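# Hang the lantern on the rail by its red wire

## Task

Suspend the lantern from the rail by means of the red wire so that it hangs free, not touching the table.

## Robot and tools

Robot: two six-joint arms, left_arm and right_arm, each ending in a two-finger parallel gripper. Scene frame: origin at table-top height midway between the nominal arm bases, +x out over the table, +z up, left_arm on the +y side (arm names do not match sides of the images). Calibrated bases: left_arm at (-0.034, +0.454, 0) m, quat_wxyz (+1.000, 0, 0, +0.007); right_arm at (-0.066, -0.429, 0) m, quat_wxyz (+1.000, 0, 0, -0.012).

Frames: each arm reports its hand pose, Hand target, velocities and wrist-camera pose in its own base frame. Fixed cameras and the table use the scene frame. Offsets in commands run along the axes of that arm's current Hand target: the fingers point along gripper +z, open and close along y, and a block juts about 10 cm toward +x and turns with the hand. end_effector_position is the spot between the pads when shut; fingertips extend about 19 mm past it closed, 6 mm fully open. Reported positions can be a few cm off, more at long reach.

Row layout (used by execute_actions and move): one flat list of 18 numbers, all in [-1, 1], covering both arms even if one stays still: left dx, dy, dz, rx, ry, rz, gripper position, force_limit, speed, then the same nine for the right arm. The six pose numbers are an offset, not a pose, measured from the Hand target at the start of that action or move; 1.0 = 0.6 m or 180 degrees; rx, ry, rz form one rotation vector. Sending six zeros re-requests the current Hand target. The three gripper numbers are absolute settings, not offsets: position +1 = fully open (85 mm), about -0.8 = pads touching, -1 = close until blocked; force_limit sets motor effort (-1 soft, about 30 N per pad after a slow close on a 40 mm part; +1 about 100 N; a fast close from well open gives 120 to 245 N); speed -1 about 20 mm/s, 0 about 85, +1 about 150. Both start at +1. A 0 is a real command, so resend the last numbers to leave a gripper alone. Stopped fingers ignore new force_limit or speed until position changes by 0.01 or more.

execute_actions: actions = list of actions; each action is up to 15 rows, one per 1/30 s step; a short list holds its last row. Every row counts from the action's start pose, and each new action starts from the then-current Hand target, so repeating an offset moves again. cameras = list of names, ["all"], or []; default shows all only for an empty actions list. Empty list also gives scene number.

move: target = one row or a list of up to 15 rows, all offsets from the same starting Hand targets (not chained). speed in m/s, 0.002 to 1, default 0.25 (turn rate up to twice that in rad/s), one value or one per target. blend in m, rounding corners; 0 = stop at each target. stop_force in N, 12 to 80, one value for both arms: an arm's path ends when its estimated push (from joint torques) exceeds it; use slowly, not while the gripper rotates, and leave it out when moving away from something already pressed. Near singular poses (arm stretched, wrist straight) there is no reading. zero (with stop_force, default true) re-zeroes the force estimate first. blocking=false returns after 0.5 s while the move runs (not allowed with stop_force). The result adds a move: line, e.g. done, off_target, moving, held or fault, plus limits such as paced or held. Paths do not avoid obstacles; faster moves lag and overshoot more.

wait: seconds 0 to 10, arms keep last command. stop: brakes a running move (fingers continue). zoom_image: camera (cam_high, cam_low, cam_pegs, cam_rail, cam_left_wrist, cam_right_wrist), region [x0, y0, x1, y1] in pixels, at most 504 by 504, from the newest full image. finished_scene: scene = current scene number; ends it for good, so only call once the lantern hangs on its own.

Control: each step the commanded pose is clipped to within 70 mm and 16 degrees of the measured hand; Hand target is the last clipped command. A gripper may settle short; the next command (even zeros) asks again, or send the gap as an offset. The scene keeps running while a reply is composed.

Results: end_effector_position (m) and quat per arm, Hand target, Tool commands, object_status (0 moving, 1 blocked opening, 2 blocked closing = grasp, 3 reached target or pads met), position_measured in counts (3 open, 78 = 60 mm, 130 = 40 mm, 180 = 20 mm, 230 pads meet), joint velocities ("within noise" when still), Flange force along gripper x y z including held weight, or "no reading". MOTOR HOT warns before an OVER-TEMPERATURE FAULT brake (30 to 60 s).

Avoid: a joint torque at its limit (140, 140, 140, 35.2, 35.2, 35.2 N m from waist to wrist roll) or 150 N outside force halts that arm for 10 s. Do not drop the lantern, release it while moving, let anything fall or leave it off the table, or strike the rail or table hard. Avoid squeezing hard on a part still resting on something, overloading the gripper by pulling or twisting, and arm-to-arm contact (a clearance check helps but is not complete; fingers closing on the other gripper count as a press). Loose objects may get small random nudges. Stretched-out arms and held loads heat motors.

Each tool is called after "Call:" by a JSON object that holds its "method" and its "body", one argument or row to a line.

## Session

Call:
{"method": "execute_actions", "body": {
  "actions": []
}}

Scene clock: 0.00 s.
left_arm: end_effector_position=(+0.2823, -0.1963, +0.3419) position_measured=3 object_status=3 end_effector_quat_wxyz=(+0.523, +0.503, -0.592, +0.350) | right_arm: end_effector_position=(+0.5335, -0.1593, +0.2820) position_measured=3 object_status=3 end_effector_quat_wxyz=(+0.024, -0.492, +0.869, -0.045)
Joint positions: left_arm=[0.479 -0.075 -0.742 0.888 -1.98 0.787] | right_arm=[-0.024 0.196 0.193 0.054 -1.481 1.051]
Joint velocities: within noise
Flange force (N): no reading
Hand target: left_arm +0.2823, -0.1963, +0.3419; +0.523, +0.503, -0.592, +0.350 | right_arm +0.5335, -0.1593, +0.2820; +0.024, -0.492, +0.869, -0.045
Tool commands: left_gripper/position=+1.0 left_gripper/force_limit=+1.0 left_gripper/speed=+1.0 right_gripper/position=+1.0 right_gripper/force_limit=+1.0 right_gripper/speed=+1.0

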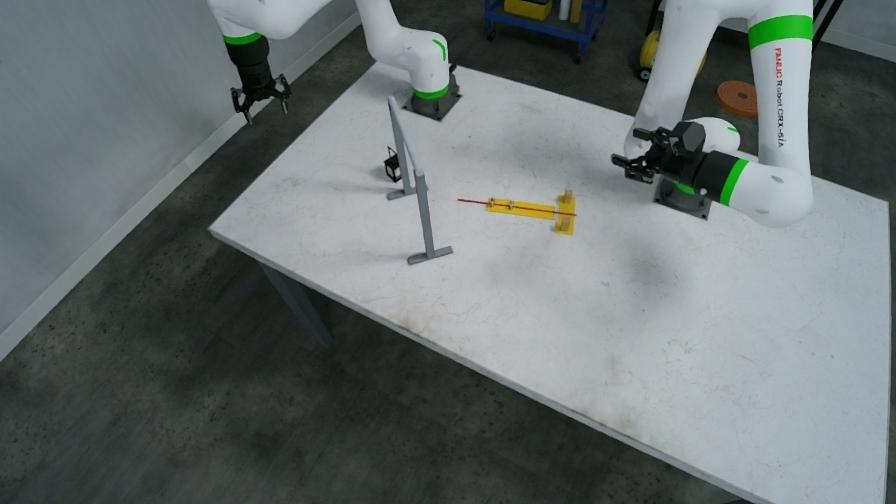

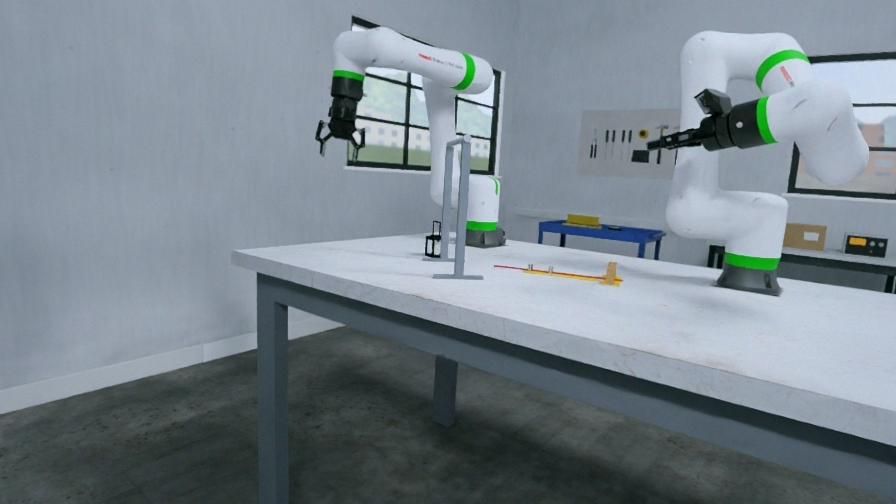

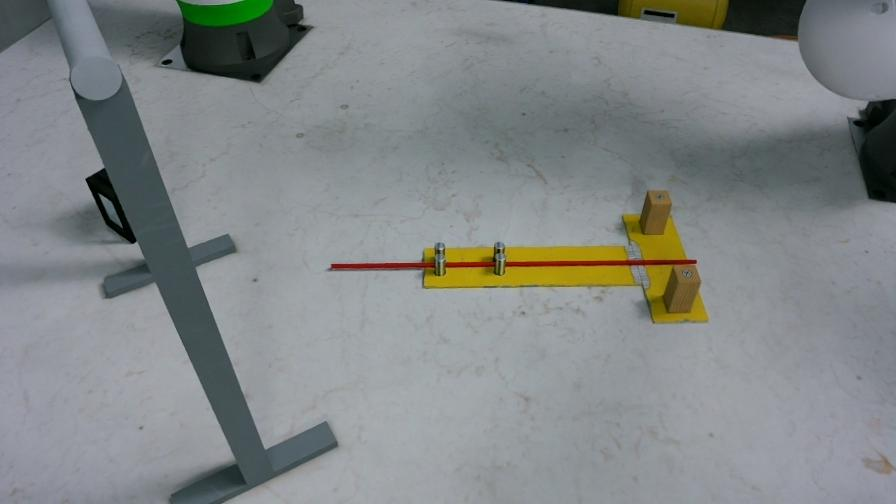

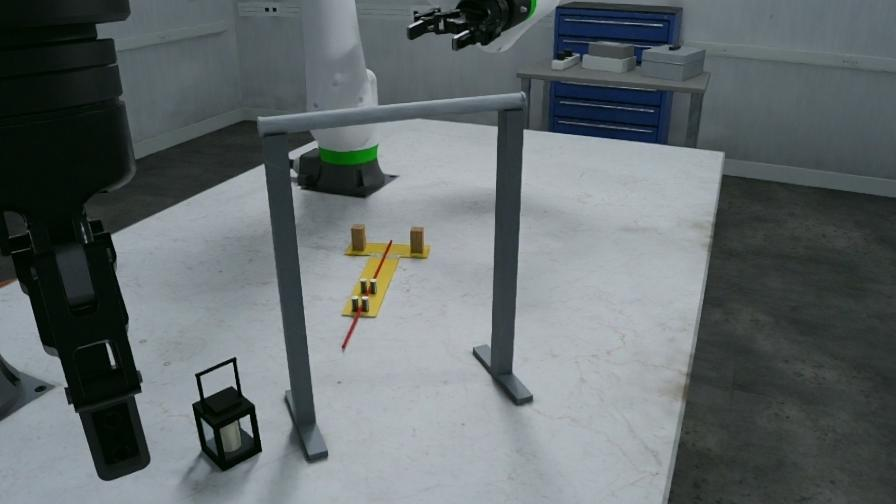

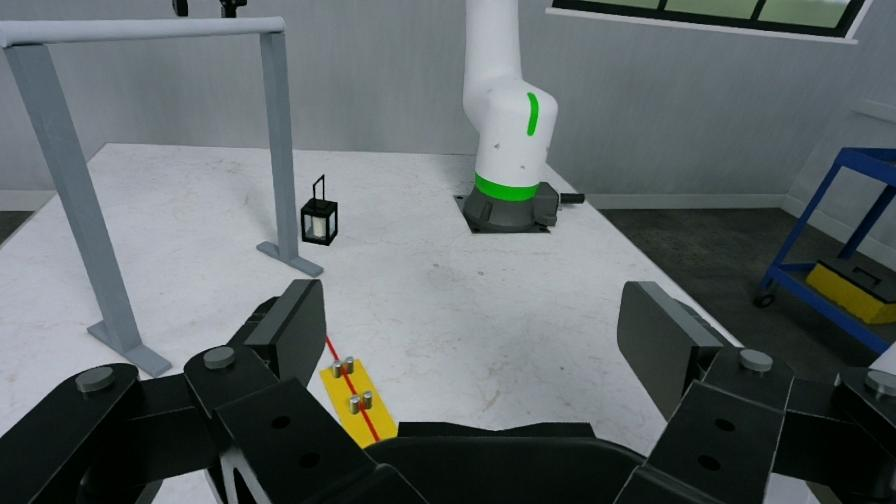

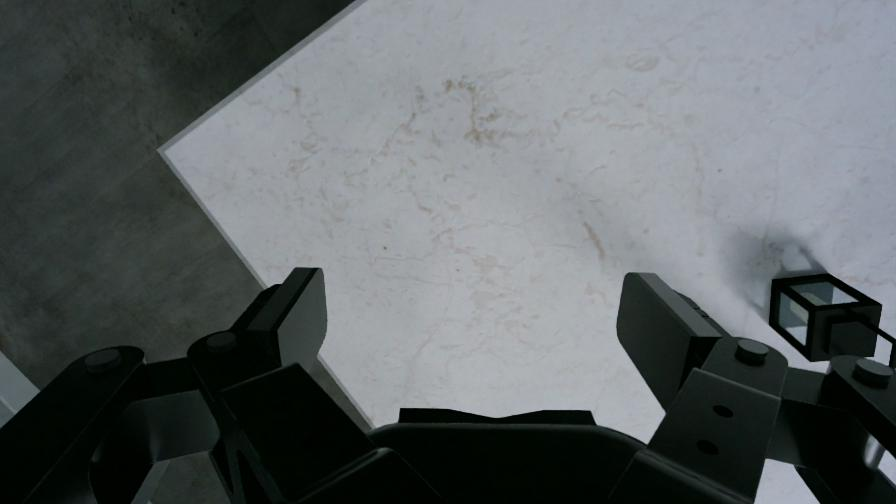

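Call:
{"method": "zoom_image", "body": {
  "camera": "cam_pegs",
  "region": [310, 170, 730, 350]
}}

Call:
{"method": "zoom_image", "body": {
  "camera": "cam_rail",
  "region": [320, 210, 460, 360]
}}

Call:
{"method": "zoom_image", "body": {
  "camera": "cam_rail",
  "region": [170, 330, 350, 480]
}}

Call:
{"method": "zoom_image", "body": {
  "camera": "cam_left_wrist",
  "region": [280, 160, 420, 290]
}}

Call:
{"method": "zoom_image", "body": {
  "camera": "cam_low",
  "region": [400, 120, 660, 300]
}}

Call:
{"method": "zoom_image", "body": {
  "camera": "cam_high",
  "region": [360, 70, 620, 280]
}}

Scaled by 1.200.

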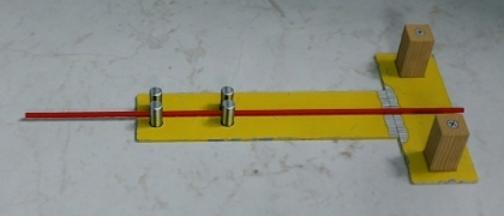

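Scaled by 3.360.

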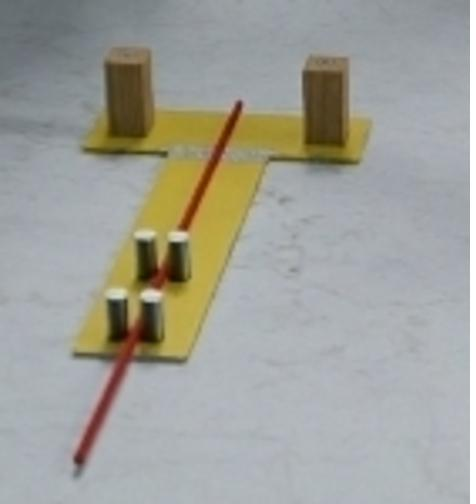

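Scaled by 2.800.

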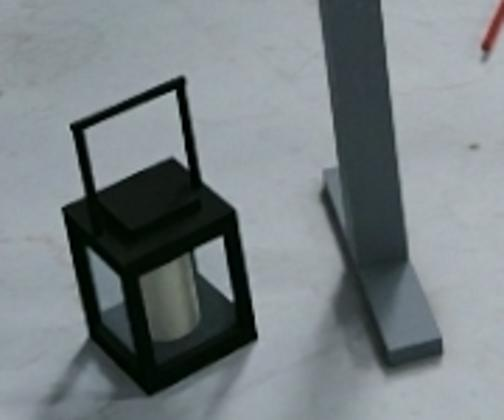

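Scaled by 3.600.

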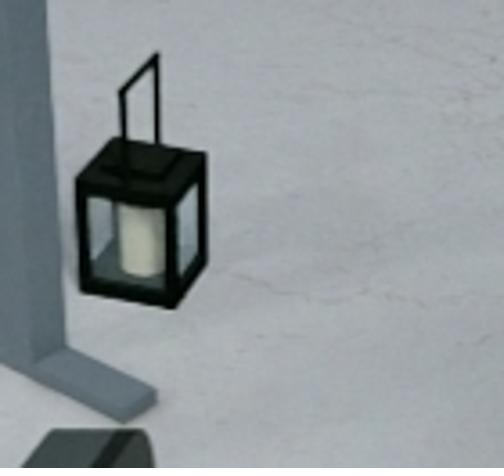

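Scaled by 1.938.

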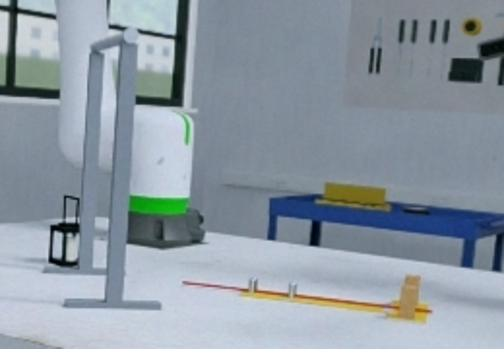

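Scaled by 1.938.

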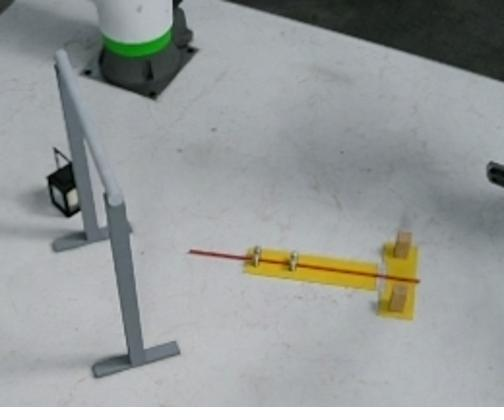

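Call:
{"method": "move", "body": {
  "target": [0.0555,-0.209,0.4847,0.144,-0.412,-0.1187,1,1,1,0,0,0,0,0,0,1,1,1],
  "cameras": ["cam_left_wrist","cam_pegs","cam_rail"]
}}

Scene clock: 64.20 s.
left_arm: end_effector_position=(+0.3271, -0.5088, +0.2997) position_measured=3 object_status=3 end_effector_quat_wxyz=(+0.000, +0.799, -0.601, +0.000) | right_arm: end_effector_position=(+0.5335, -0.1593, +0.2820) position_measured=3 object_status=3 end_effector_quat_wxyz=(+0.024, -0.492, +0.869, -0.045)
Joint positions: left_arm=[-0.783 0.411 0.531 0 -1.691 2.635] | right_arm=[-0.024 0.196 0.193 0.054 -1.481 1.051]
Flange force (N): left_arm=[2.3 -1.8 0.5] | right_arm=[4.9 -4.0 -3.0]
Hand target: left_arm +0.3271, -0.5088, +0.2997; +0.000, +0.799, -0.601, +0.000 | right_arm +0.5335, -0.1593, +0.2820; +0.024, -0.492, +0.869, -0.045
Off the commanded pose: left_arm 0.000 m, 0 deg | right_arm 0.000 m, 0 deg.
move: done
camera_calibration:
cam_left_wrist: T_world_to_cam=[[-0.956203, -0.292341, 0.0145726, 0.165493], [-0.272152, 0.906289, 0.323379, 0.475491], [-0.107744, 0.30525, -0.946157, 0.606059], [0, 0, 0, 1]] pos_world=[0.35295, -0.567551, 0.417252]
Images, in order (width x height): cam_pegs 896x504, cam_rail 896x504, cam_left_wrist 896x504.

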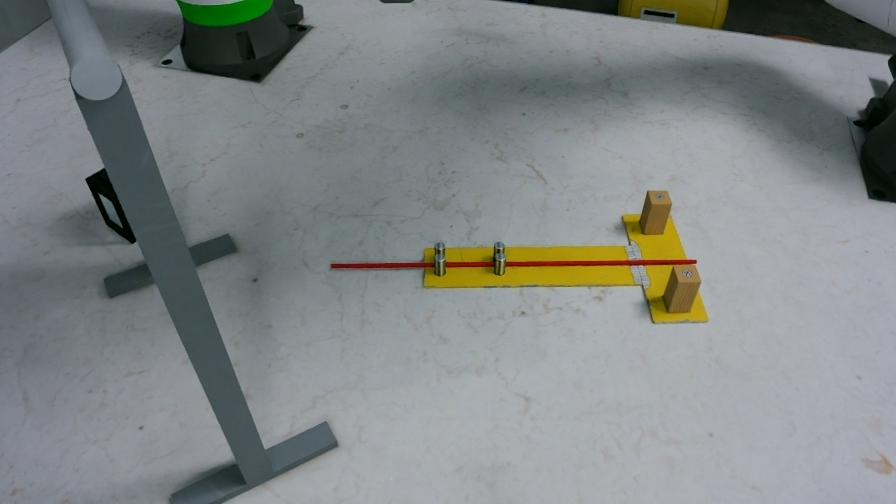

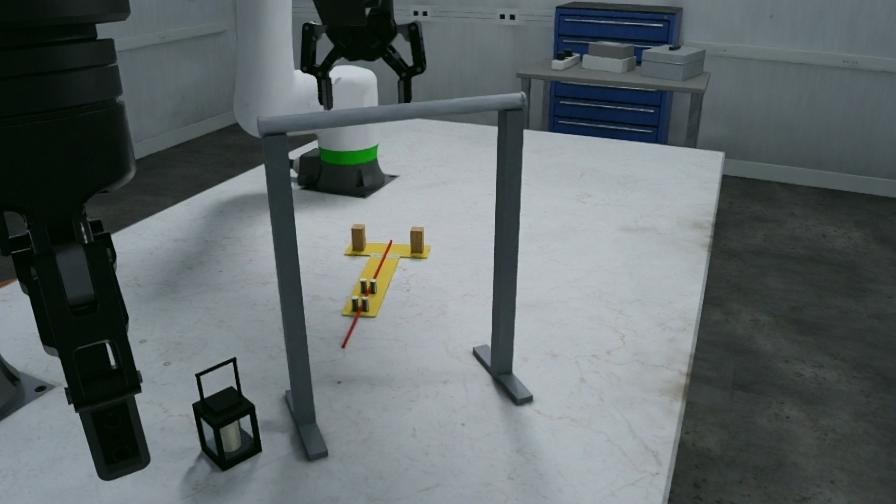

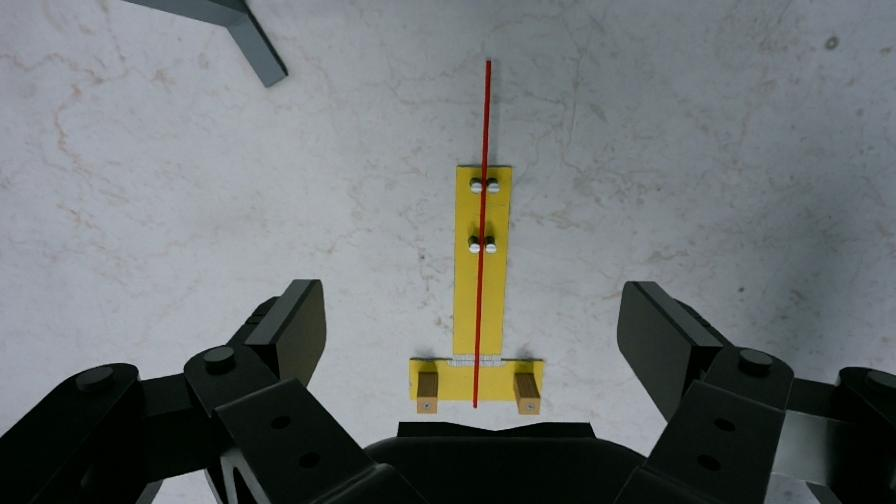

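Call:
{"method": "zoom_image", "body": {
  "camera": "cam_left_wrist",
  "region": [400, 40, 560, 270]
}}

Call:
{"method": "zoom_image", "body": {
  "camera": "cam_left_wrist",
  "region": [390, 270, 570, 430]
}}

Scaled by 2.191.

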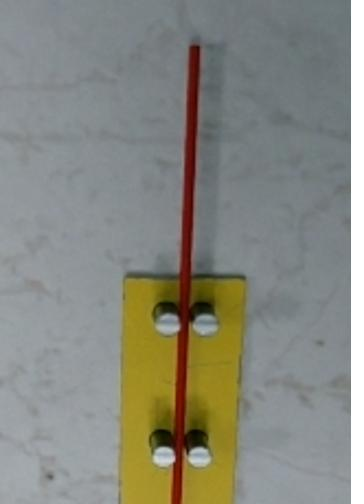

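Scaled by 2.800.

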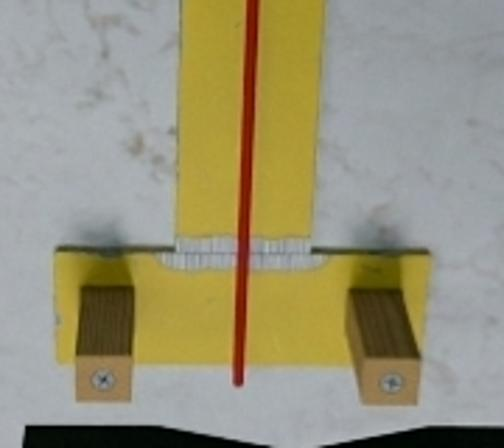

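Call:
{"method": "move", "body": {
  "target": [0.0852,0.1202,0.3995,0,0,0,-1,0,0,0,0,0,0,0,0,1,1,1],
  "cameras": ["cam_left_wrist","cam_pegs"]
}}

Call:
{"method": "move", "body": {
  "target": [0,0,0.09,0,0,0,-1,0,0,0,0,0,0,0,0,1,1,1],
  "speed": 0.01,
  "stop_force": 12,
  "cameras": ["cam_left_wrist","cam_pegs"]
}}

Scene clock: 94.80 s.
left_arm: end_effector_position=(+0.2719, -0.5779, +0.0600) position_measured=232 object_status=3 end_effector_quat_wxyz=(+0.000, +0.799, -0.601, +0.000) | right_arm: end_effector_position=(+0.5335, -0.1593, +0.2820) position_measured=3 object_status=3 end_effector_quat_wxyz=(+0.024, -0.492, +0.869, -0.045)
Joint positions: left_arm=[-0.926 0.58 0.209 0 -1.201 2.778] | right_arm=[-0.024 0.196 0.193 0.054 -1.481 1.051]
Flange force (N): left_arm=[1.7 -0.8 1.1] | right_arm=[4.9 -4.0 -3.1]
Hand target: left_arm +0.2719, -0.5779, +0.0600; +0.000, +0.799, -0.601, +0.000 | right_arm +0.5335, -0.1593, +0.2820; +0.024, -0.492, +0.869, -0.045
Off the commanded pose: left_arm 0.000 m, 0 deg | right_arm 0.000 m, 0 deg.
move: done
camera_calibration:
cam_left_wrist: T_world_to_cam=[[-0.956192, -0.292373, 0.0146622, 0.0959931], [-0.272152, 0.90628, 0.323404, 0.600506], [-0.107843, 0.305246, -0.946147, 0.394405], [0, 0, 0, 1]] pos_world=[0.29775, -0.636551, 0.177552]
Images, in order (width x height): cam_pegs 896x504, cam_left_wrist 896x504.

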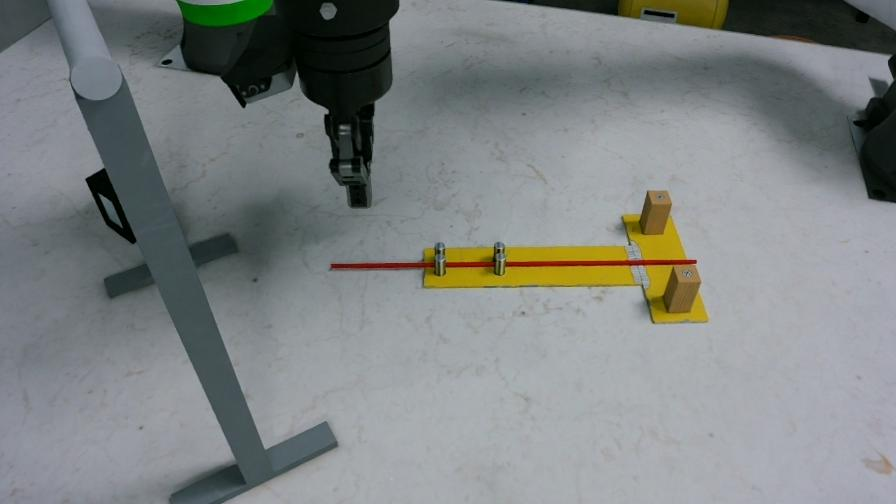

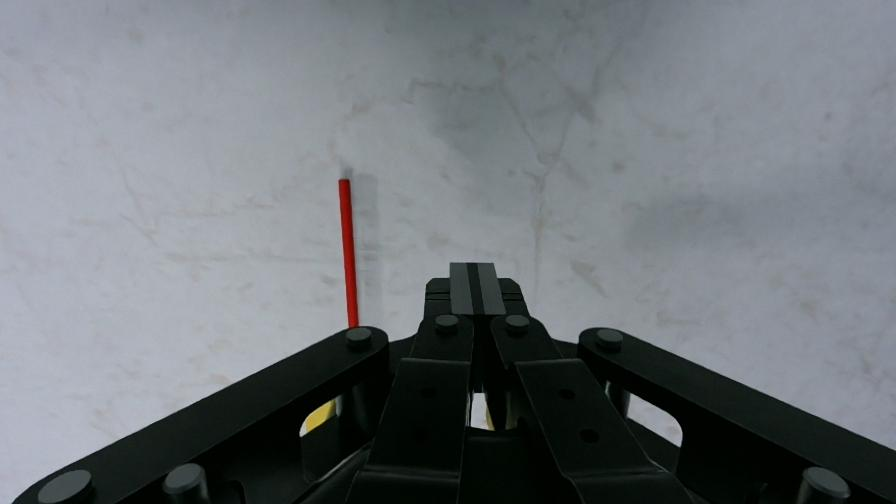

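Scene clock: 99.57 s.
left_arm: end_effector_position=(+0.2719, -0.5780, +0.0183) position_measured=232 object_status=3 end_effector_quat_wxyz=(+0.000, +0.799, -0.601, +0.000) | right_arm: end_effector_position=(+0.5335, -0.1593, +0.2820) position_measured=3 object_status=3 end_effector_quat_wxyz=(+0.024, -0.492, +0.869, -0.045)
Joint positions: left_arm=[-0.926 0.621 0.169 0 -1.119 2.778] | right_arm=[-0.024 0.196 0.193 0.054 -1.481 1.051]
Flange force (N): left_arm=[-4.8 -2.0 -28.4] | right_arm=[4.7 -4.5 -3.4]
Hand target: left_arm +0.2719, -0.5780, +0.0183; +0.000, +0.799, -0.601, +0.000 (not the last commanded pose) | right_arm +0.5335, -0.1593, +0.2820; +0.024, -0.492, +0.869, -0.045
Off the commanded pose: left_arm 0.012 m, 0 deg | right_arm 0.000 m, 0 deg.
move: contact (left_arm)
camera_calibration:
cam_left_wrist: T_world_to_cam=[[-0.95619, -0.292386, 0.0145148, 0.0965863], [-0.272238, 0.906344, 0.323151, 0.614183], [-0.10764, 0.305042, -0.946236, 0.354803], [0, 0, 0, 1]] pos_world=[0.29775, -0.636651, 0.135852]
Images, in order (width x height): cam_pegs 896x504, cam_left_wrist 896x504.

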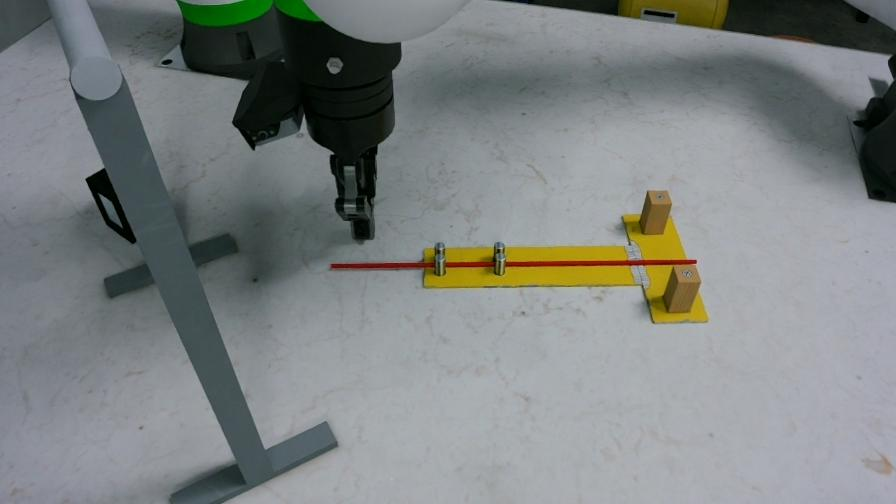

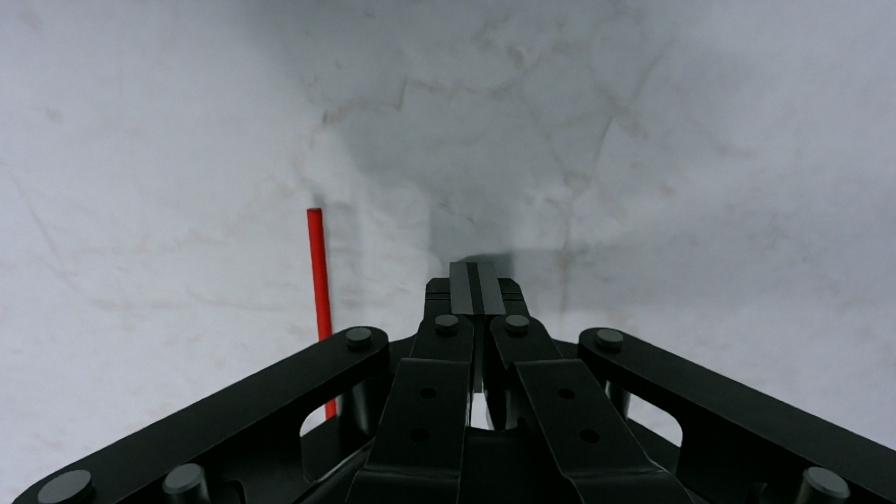

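Call:
{"method": "move", "body": {
  "target": [
    [0,0,-0.0075,0,0,0,-1,0,0,0,0,0,0,0,0,1,1,1],
    [0.0005,-0.055,-0.0075,0,0,0,-1,0,0,0,0,0,0,0,0,1,1,1],
    [0.0035,-0.1015,-0.0075,0,0,0,-1,0,0,0,0,0,0,0,0,1,1,1]
  ],
  "speed": [0.03,0.04,0.03],
  "cameras": ["cam_left_wrist","cam_pegs","cam_rail"]
}}

Scene clock: 116.50 s.
left_arm: end_effector_position=(+0.3310, -0.5630, +0.0228) position_measured=232 object_status=3 end_effector_quat_wxyz=(+0.000, +0.799, -0.601, +0.000) | right_arm: end_effector_position=(+0.5335, -0.1593, +0.2820) position_measured=3 object_status=3 end_effector_quat_wxyz=(+0.024, -0.492, +0.869, -0.045)
Joint positions: left_arm=[-0.839 0.649 0.227 0 -1.148 2.691] | right_arm=[-0.024 0.196 0.193 0.054 -1.481 1.051]
Flange force (N): left_arm=[0.3 -0.8 1.0] | right_arm=[5.0 -4.0 -3.0]
Hand target: left_arm +0.3310, -0.5631, +0.0228; +0.000, +0.799, -0.601, +0.000 | right_arm +0.5335, -0.1593, +0.2820; +0.024, -0.492, +0.869, -0.045
Off the commanded pose: left_arm 0.000 m, 0 deg | right_arm 0.000 m, 0 deg.
move: done
camera_calibration:
cam_left_wrist: T_world_to_cam=[[-0.95619, -0.292386, 0.0145148, 0.157388], [-0.272238, 0.906344, 0.323151, 0.615313], [-0.10764, 0.305042, -0.946236, 0.360878], [0, 0, 0, 1]] pos_world=[0.35685, -0.621751, 0.140352]
Images, in order (width x height): cam_pegs 896x504, cam_rail 896x504, cam_left_wrist 896x504.

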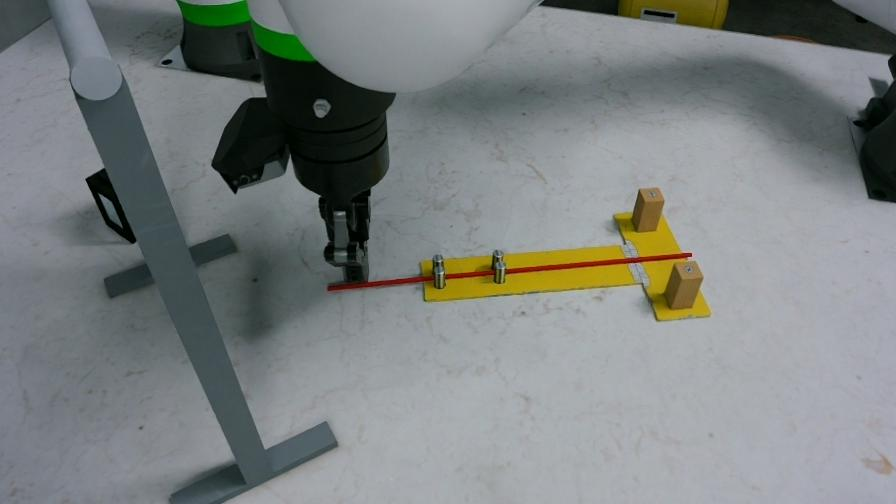

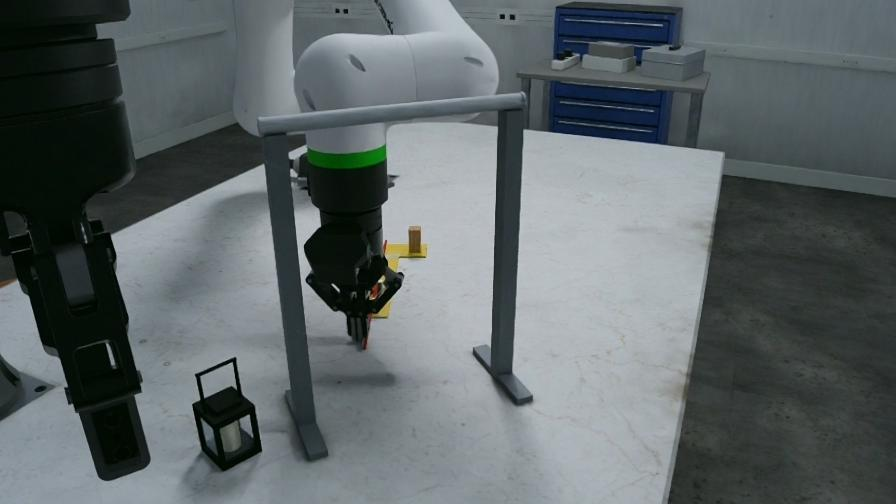

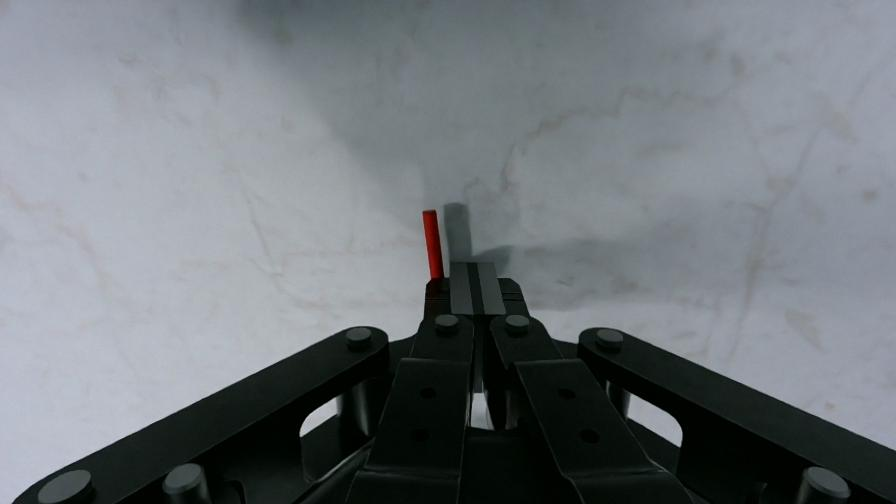

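Call:
{"method": "move", "body": {
  "target": [
    [0,0.0333,0,0,0,0,-1,0,0,0,0,0,0,0,0,1,1,1],
    [-0.1585,0.03,-0.4617,0,0,0,-1,0,0,0,0,0,0,0,0,1,1,1]
  ],
  "cameras": ["cam_left_wrist","cam_pegs","cam_high"]
}}

Scene clock: 137.77 s.
left_arm: end_effector_position=(+0.2873, -0.4767, +0.2998) position_measured=232 object_status=3 end_effector_quat_wxyz=(+0.000, +0.799, -0.601, +0.000) | right_arm: end_effector_position=(+0.5335, -0.1593, +0.2820) position_measured=3 object_status=3 end_effector_quat_wxyz=(+0.024, -0.492, +0.869, -0.045)
Joint positions: left_arm=[-0.792 0.278 0.355 0 -1.648 2.645] | right_arm=[-0.024 0.196 0.193 0.054 -1.481 1.051]
Flange force (N): left_arm=[1.3 -1.8 0.9] | right_arm=[5.1 -3.5 -3.1]
Hand target: left_arm +0.2873, -0.4767, +0.2998; +0.000, +0.799, -0.601, +0.000 | right_arm +0.5335, -0.1593, +0.2820; +0.024, -0.492, +0.869, -0.045
Off the commanded pose: left_arm 0.000 m, 0 deg | right_arm 0.000 m, 0 deg.
move: done
camera_calibration:
cam_left_wrist: T_world_to_cam=[[-0.95619, -0.292386, 0.0145148, 0.13694], [-0.272238, 0.906344, 0.323151, 0.435623], [-0.10764, 0.305042, -0.946236, 0.591936], [0, 0, 0, 1]] pos_world=[0.31325, -0.535351, 0.417352]
Images, in order (width x height): cam_high 896x504, cam_pegs 896x504, cam_left_wrist 896x504.

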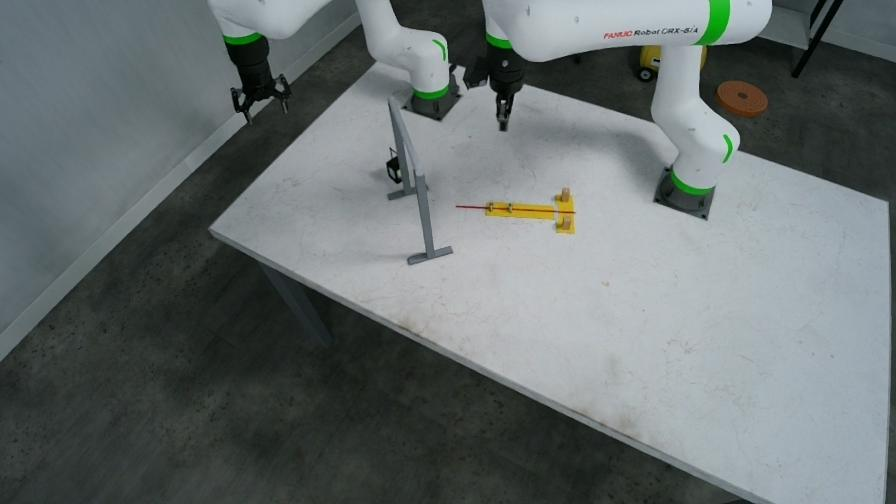

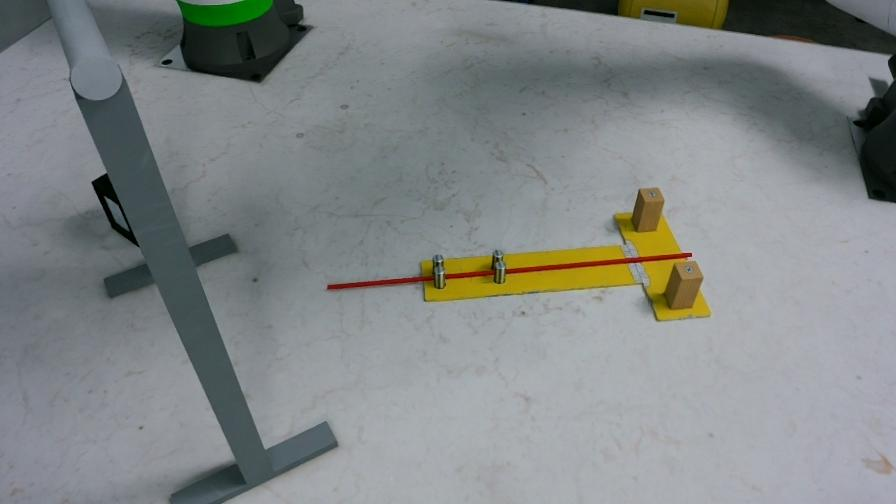

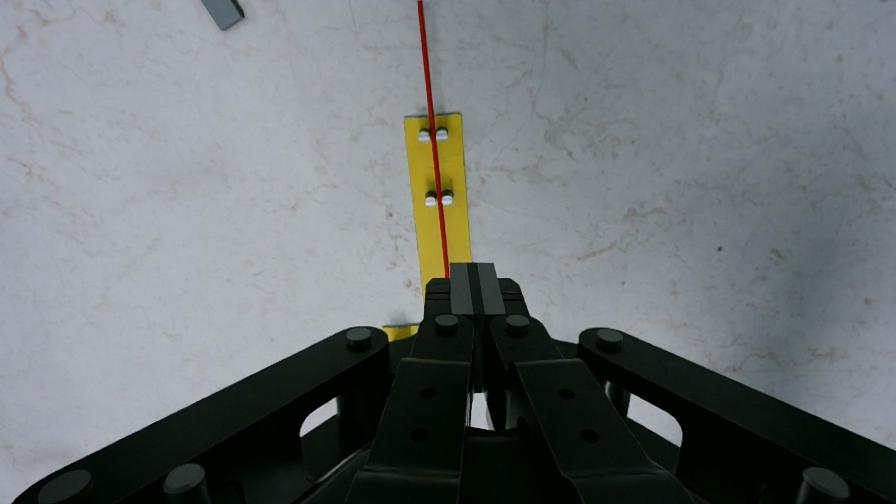

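Call:
{"method": "move", "body": {
  "target": [-0.129,0.0442,0,0,0,0,1,0,0,0,0,0,0,0,0,1,1,1],
  "cameras": ["cam_left_wrist"]
}}

Scene clock: 145.43 s.
left_arm: end_effector_position=(+0.2404, -0.4097, +0.2998) position_measured=3 object_status=0 end_effector_quat_wxyz=(+0.000, +0.799, -0.601, +0.000) | right_arm: end_effector_position=(+0.5335, -0.1593, +0.2820) position_measured=3 object_status=3 end_effector_quat_wxyz=(+0.024, -0.492, +0.869, -0.045)
Joint positions: left_arm=[-0.763 0.067 0.109 0 -1.613 2.615] | right_arm=[-0.024 0.196 0.193 0.054 -1.481 1.051]
Flange force (N): left_arm=[0.3 -1.5 0.7] | right_arm=[4.7 -3.7 -3.4]
Hand target: left_arm +0.2403, -0.4097, +0.2998; +0.000, +0.799, -0.601, +0.000 | right_arm +0.5335, -0.1593, +0.2820; +0.024, -0.492, +0.869, -0.045
Off the commanded pose: left_arm 0.000 m, 0 deg | right_arm 0.000 m, 0 deg.
move: done
camera_calibration:
cam_left_wrist: T_world_to_cam=[[-0.95619, -0.292386, 0.0145148, 0.11156], [-0.272238, 0.906344, 0.323151, 0.362193], [-0.10764, 0.305042, -0.946236, 0.56647], [0, 0, 0, 1]] pos_world=[0.26625, -0.468451, 0.417352]
Images, in order (width x height): cam_left_wrist 896x504.

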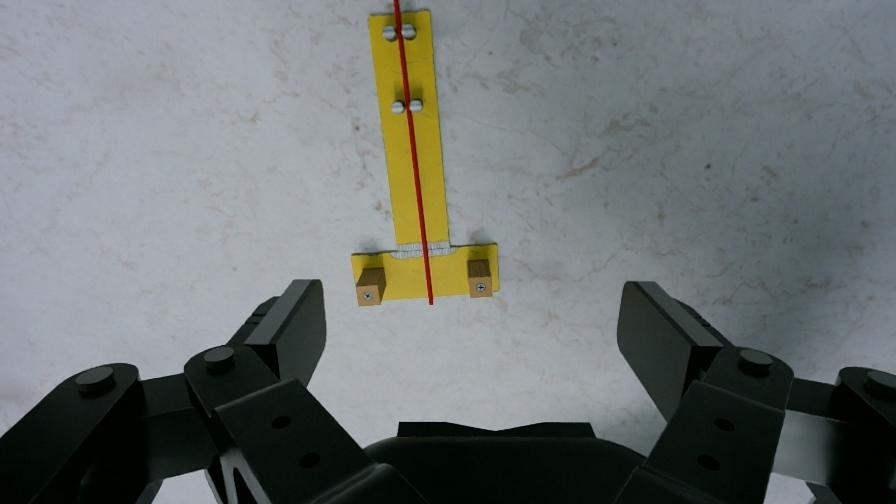

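Call:
{"method": "move", "body": {
  "target": [-0.1602,0.0462,0.27,0,0,-0.0344,0,0,0,0,0,0,0,0,0,1,1,1],
  "cameras": ["cam_left_wrist","cam_pegs"]
}}

Scene clock: 165.97 s.
left_arm: end_effector_position=(+0.1870, -0.3251, +0.1378) position_measured=129 object_status=3 end_effector_quat_wxyz=(+0.000, +0.831, -0.557, +0.000) | right_arm: end_effector_position=(+0.5335, -0.1593, +0.2820) position_measured=3 object_status=3 end_effector_quat_wxyz=(+0.024, -0.492, +0.869, -0.045)
Joint positions: left_arm=[-0.695 -0.133 -0.467 0 -1.236 2.655] | right_arm=[-0.024 0.196 0.193 0.054 -1.481 1.051]
Flange force (N): left_arm=[-0.2 -1.2 0.3] | right_arm=[4.5 -4.6 -3.1]
Hand target: left_arm +0.1869, -0.3251, +0.1378; +0.000, +0.831, -0.557, +0.000 | right_arm +0.5335, -0.1593, +0.2820; +0.024, -0.492, +0.869, -0.045
Off the commanded pose: left_arm 0.000 m, 0 deg | right_arm 0.000 m, 0 deg.
move: done
camera_calibration:
cam_left_wrist: T_world_to_cam=[[-0.919088, -0.393784, 0.0145086, 0.0477078], [-0.368377, 0.871696, 0.323178, 0.32995], [-0.13991, 0.291685, -0.946227, 0.383393], [0, 0, 0, 1]] pos_world=[0.219034, -0.38066, 0.255452]
Images, in order (width x height): cam_pegs 896x504, cam_left_wrist 896x504.

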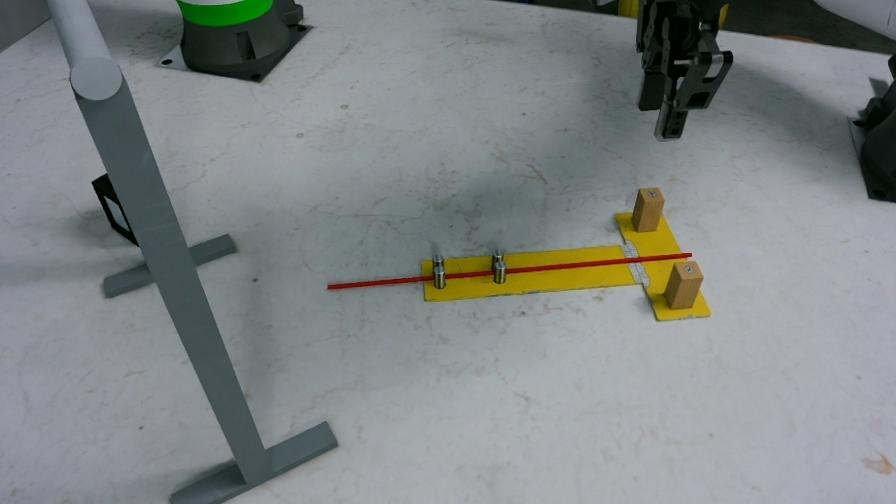

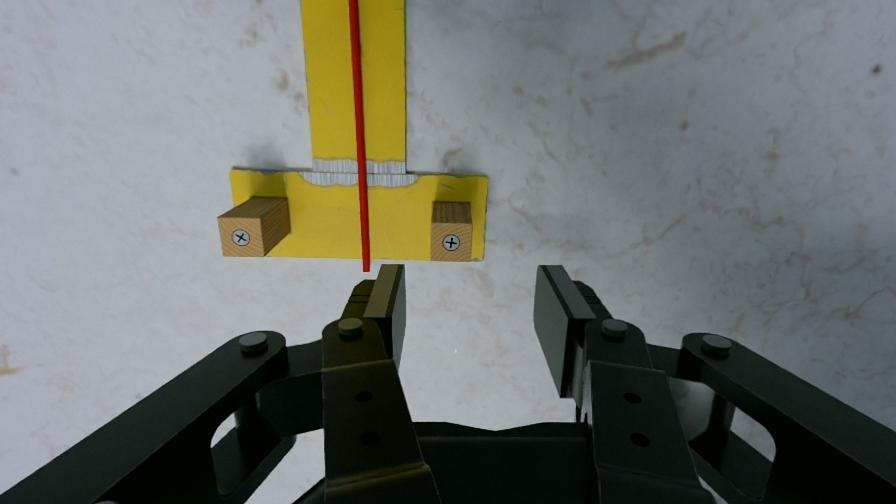

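Call:
{"method": "move", "body": {
  "target": [-0.0047,-0.0067,0.1747,0,0,0,0,0,0,0,0,0,0,0,0,1,1,1],
  "speed": 0.1,
  "cameras": ["cam_left_wrist","cam_pegs"]
}}

Scene clock: 172.53 s.
left_arm: end_effector_position=(+0.1896, -0.3209, +0.0330) position_measured=129 object_status=3 end_effector_quat_wxyz=(+0.000, +0.831, -0.557, +0.000) | right_arm: end_effector_position=(+0.5335, -0.1593, +0.2820) position_measured=3 object_status=3 end_effector_quat_wxyz=(+0.024, -0.492, +0.869, -0.045)
Joint positions: left_arm=[-0.681 -0.002 -0.621 0 -0.952 2.641] | right_arm=[-0.024 0.196 0.193 0.054 -1.481 1.051]
Flange force (N): left_arm=[-0.4 -1.7 0.8] | right_arm=[5.0 -4.1 -3.2]
Hand target: left_arm +0.1896, -0.3210, +0.0330; +0.000, +0.831, -0.557, +0.000 | right_arm +0.5335, -0.1593, +0.2820; +0.024, -0.492, +0.869, -0.045
Off the commanded pose: left_arm 0.000 m, 0 deg | right_arm 0.000 m, 0 deg.
move: done
camera_calibration:
cam_left_wrist: T_world_to_cam=[[-0.919107, -0.393744, 0.0143853, 0.0532715], [-0.368369, 0.871682, 0.323226, 0.361221], [-0.139808, 0.29178, -0.946213, 0.283313], [0, 0, 0, 1]] pos_world=[0.221634, -0.37656, 0.150552]
Images, in order (width x height): cam_pegs 896x504, cam_left_wrist 896x504.

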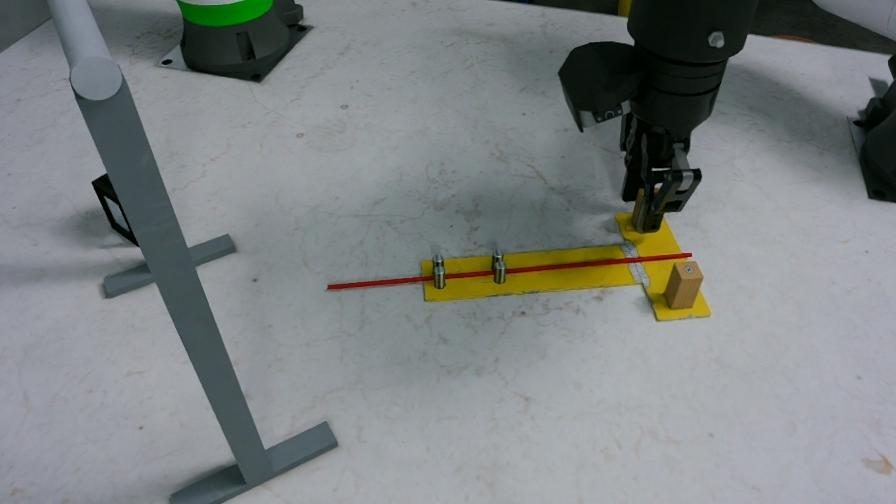

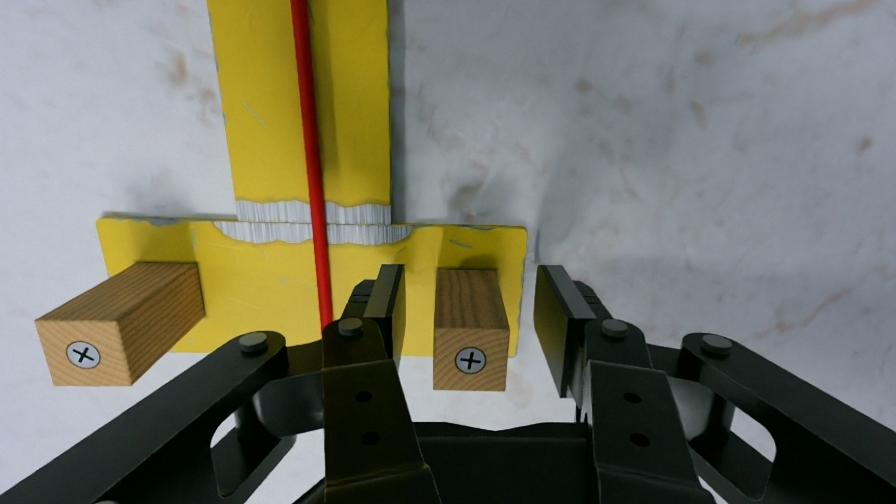

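Call:
{"method": "move", "body": {
  "target": [0,0,0,0,0,0,-1,0.3,-1,0,0,0,0,0,0,1,1,1],
  "cameras": ["cam_left_wrist"]
}}

Scene clock: 176.17 s.
left_arm: end_effector_position=(+0.1896, -0.3210, +0.0330) position_measured=182 object_status=0 end_effector_quat_wxyz=(+0.000, +0.831, -0.557, +0.000) | right_arm: end_effector_position=(+0.5335, -0.1593, +0.2820) position_measured=3 object_status=3 end_effector_quat_wxyz=(+0.024, -0.492, +0.869, -0.045)
Joint positions: left_arm=[-0.681 -0.002 -0.621 0 -0.952 2.641] | right_arm=[-0.024 0.196 0.193 0.054 -1.481 1.051]
Flange force (N): left_arm=[-8.0 -4.2 -23.5] | right_arm=[4.9 -4.2 -3.3]
Hand target: left_arm +0.1896, -0.3210, +0.0330; +0.000, +0.831, -0.557, +0.000 | right_arm +0.5335, -0.1593, +0.2820; +0.024, -0.492, +0.869, -0.045
Off the commanded pose: left_arm 0.000 m, 0 deg | right_arm 0.000 m, 0 deg.
move: done
camera_calibration:
cam_left_wrist: T_world_to_cam=[[-0.919088, -0.393784, 0.0145086, 0.0532339], [-0.368377, 0.871696, 0.323178, 0.361235], [-0.13991, 0.291685, -0.946227, 0.283302], [0, 0, 0, 1]] pos_world=[0.221634, -0.37656, 0.150552]
Images, in order (width x height): cam_left_wrist 896x504.

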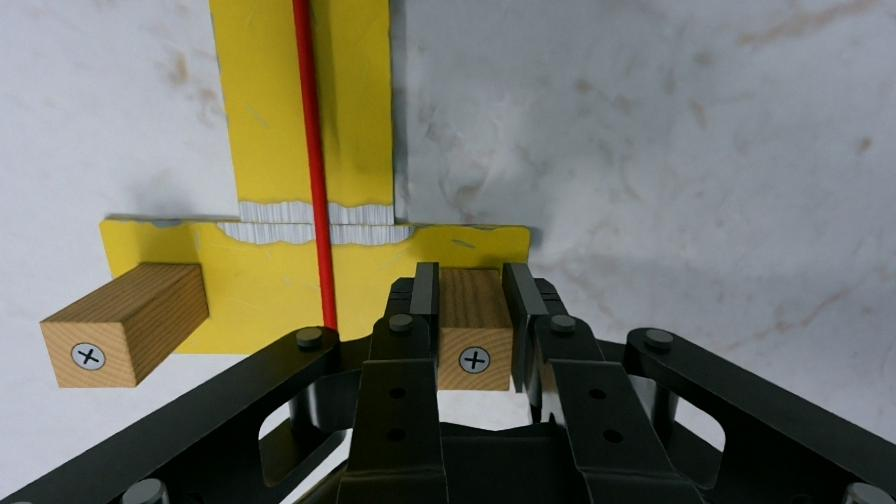

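Call:
{"method": "move", "body": {
  "target": [0,0,-0.002,0,0,0,-1,0.3,-1,0,0,0,0,0,0,1,1,1]
}}

Scene clock: 178.80 s.
left_arm: end_effector_position=(+0.1896, -0.3210, +0.0342) position_measured=182 object_status=2 end_effector_quat_wxyz=(+0.000, +0.831, -0.557, +0.000) | right_arm: end_effector_position=(+0.5335, -0.1593, +0.2820) position_measured=3 object_status=3 end_effector_quat_wxyz=(+0.024, -0.492, +0.869, -0.045)
Joint positions: left_arm=[-0.681 -0.004 -0.62 0 -0.955 2.641] | right_arm=[-0.024 0.196 0.193 0.054 -1.481 1.051]
Flange force (N): left_arm=[0.0 -1.8 3.0] | right_arm=[4.8 -3.7 -3.2]
Hand target: left_arm +0.1896, -0.3210, +0.0342; +0.000, +0.831, -0.557, +0.000 | right_arm +0.5335, -0.1593, +0.2820; +0.024, -0.492, +0.869, -0.045
Off the commanded pose: left_arm 0.000 m, 0 deg | right_arm 0.000 m, 0 deg.
move: done


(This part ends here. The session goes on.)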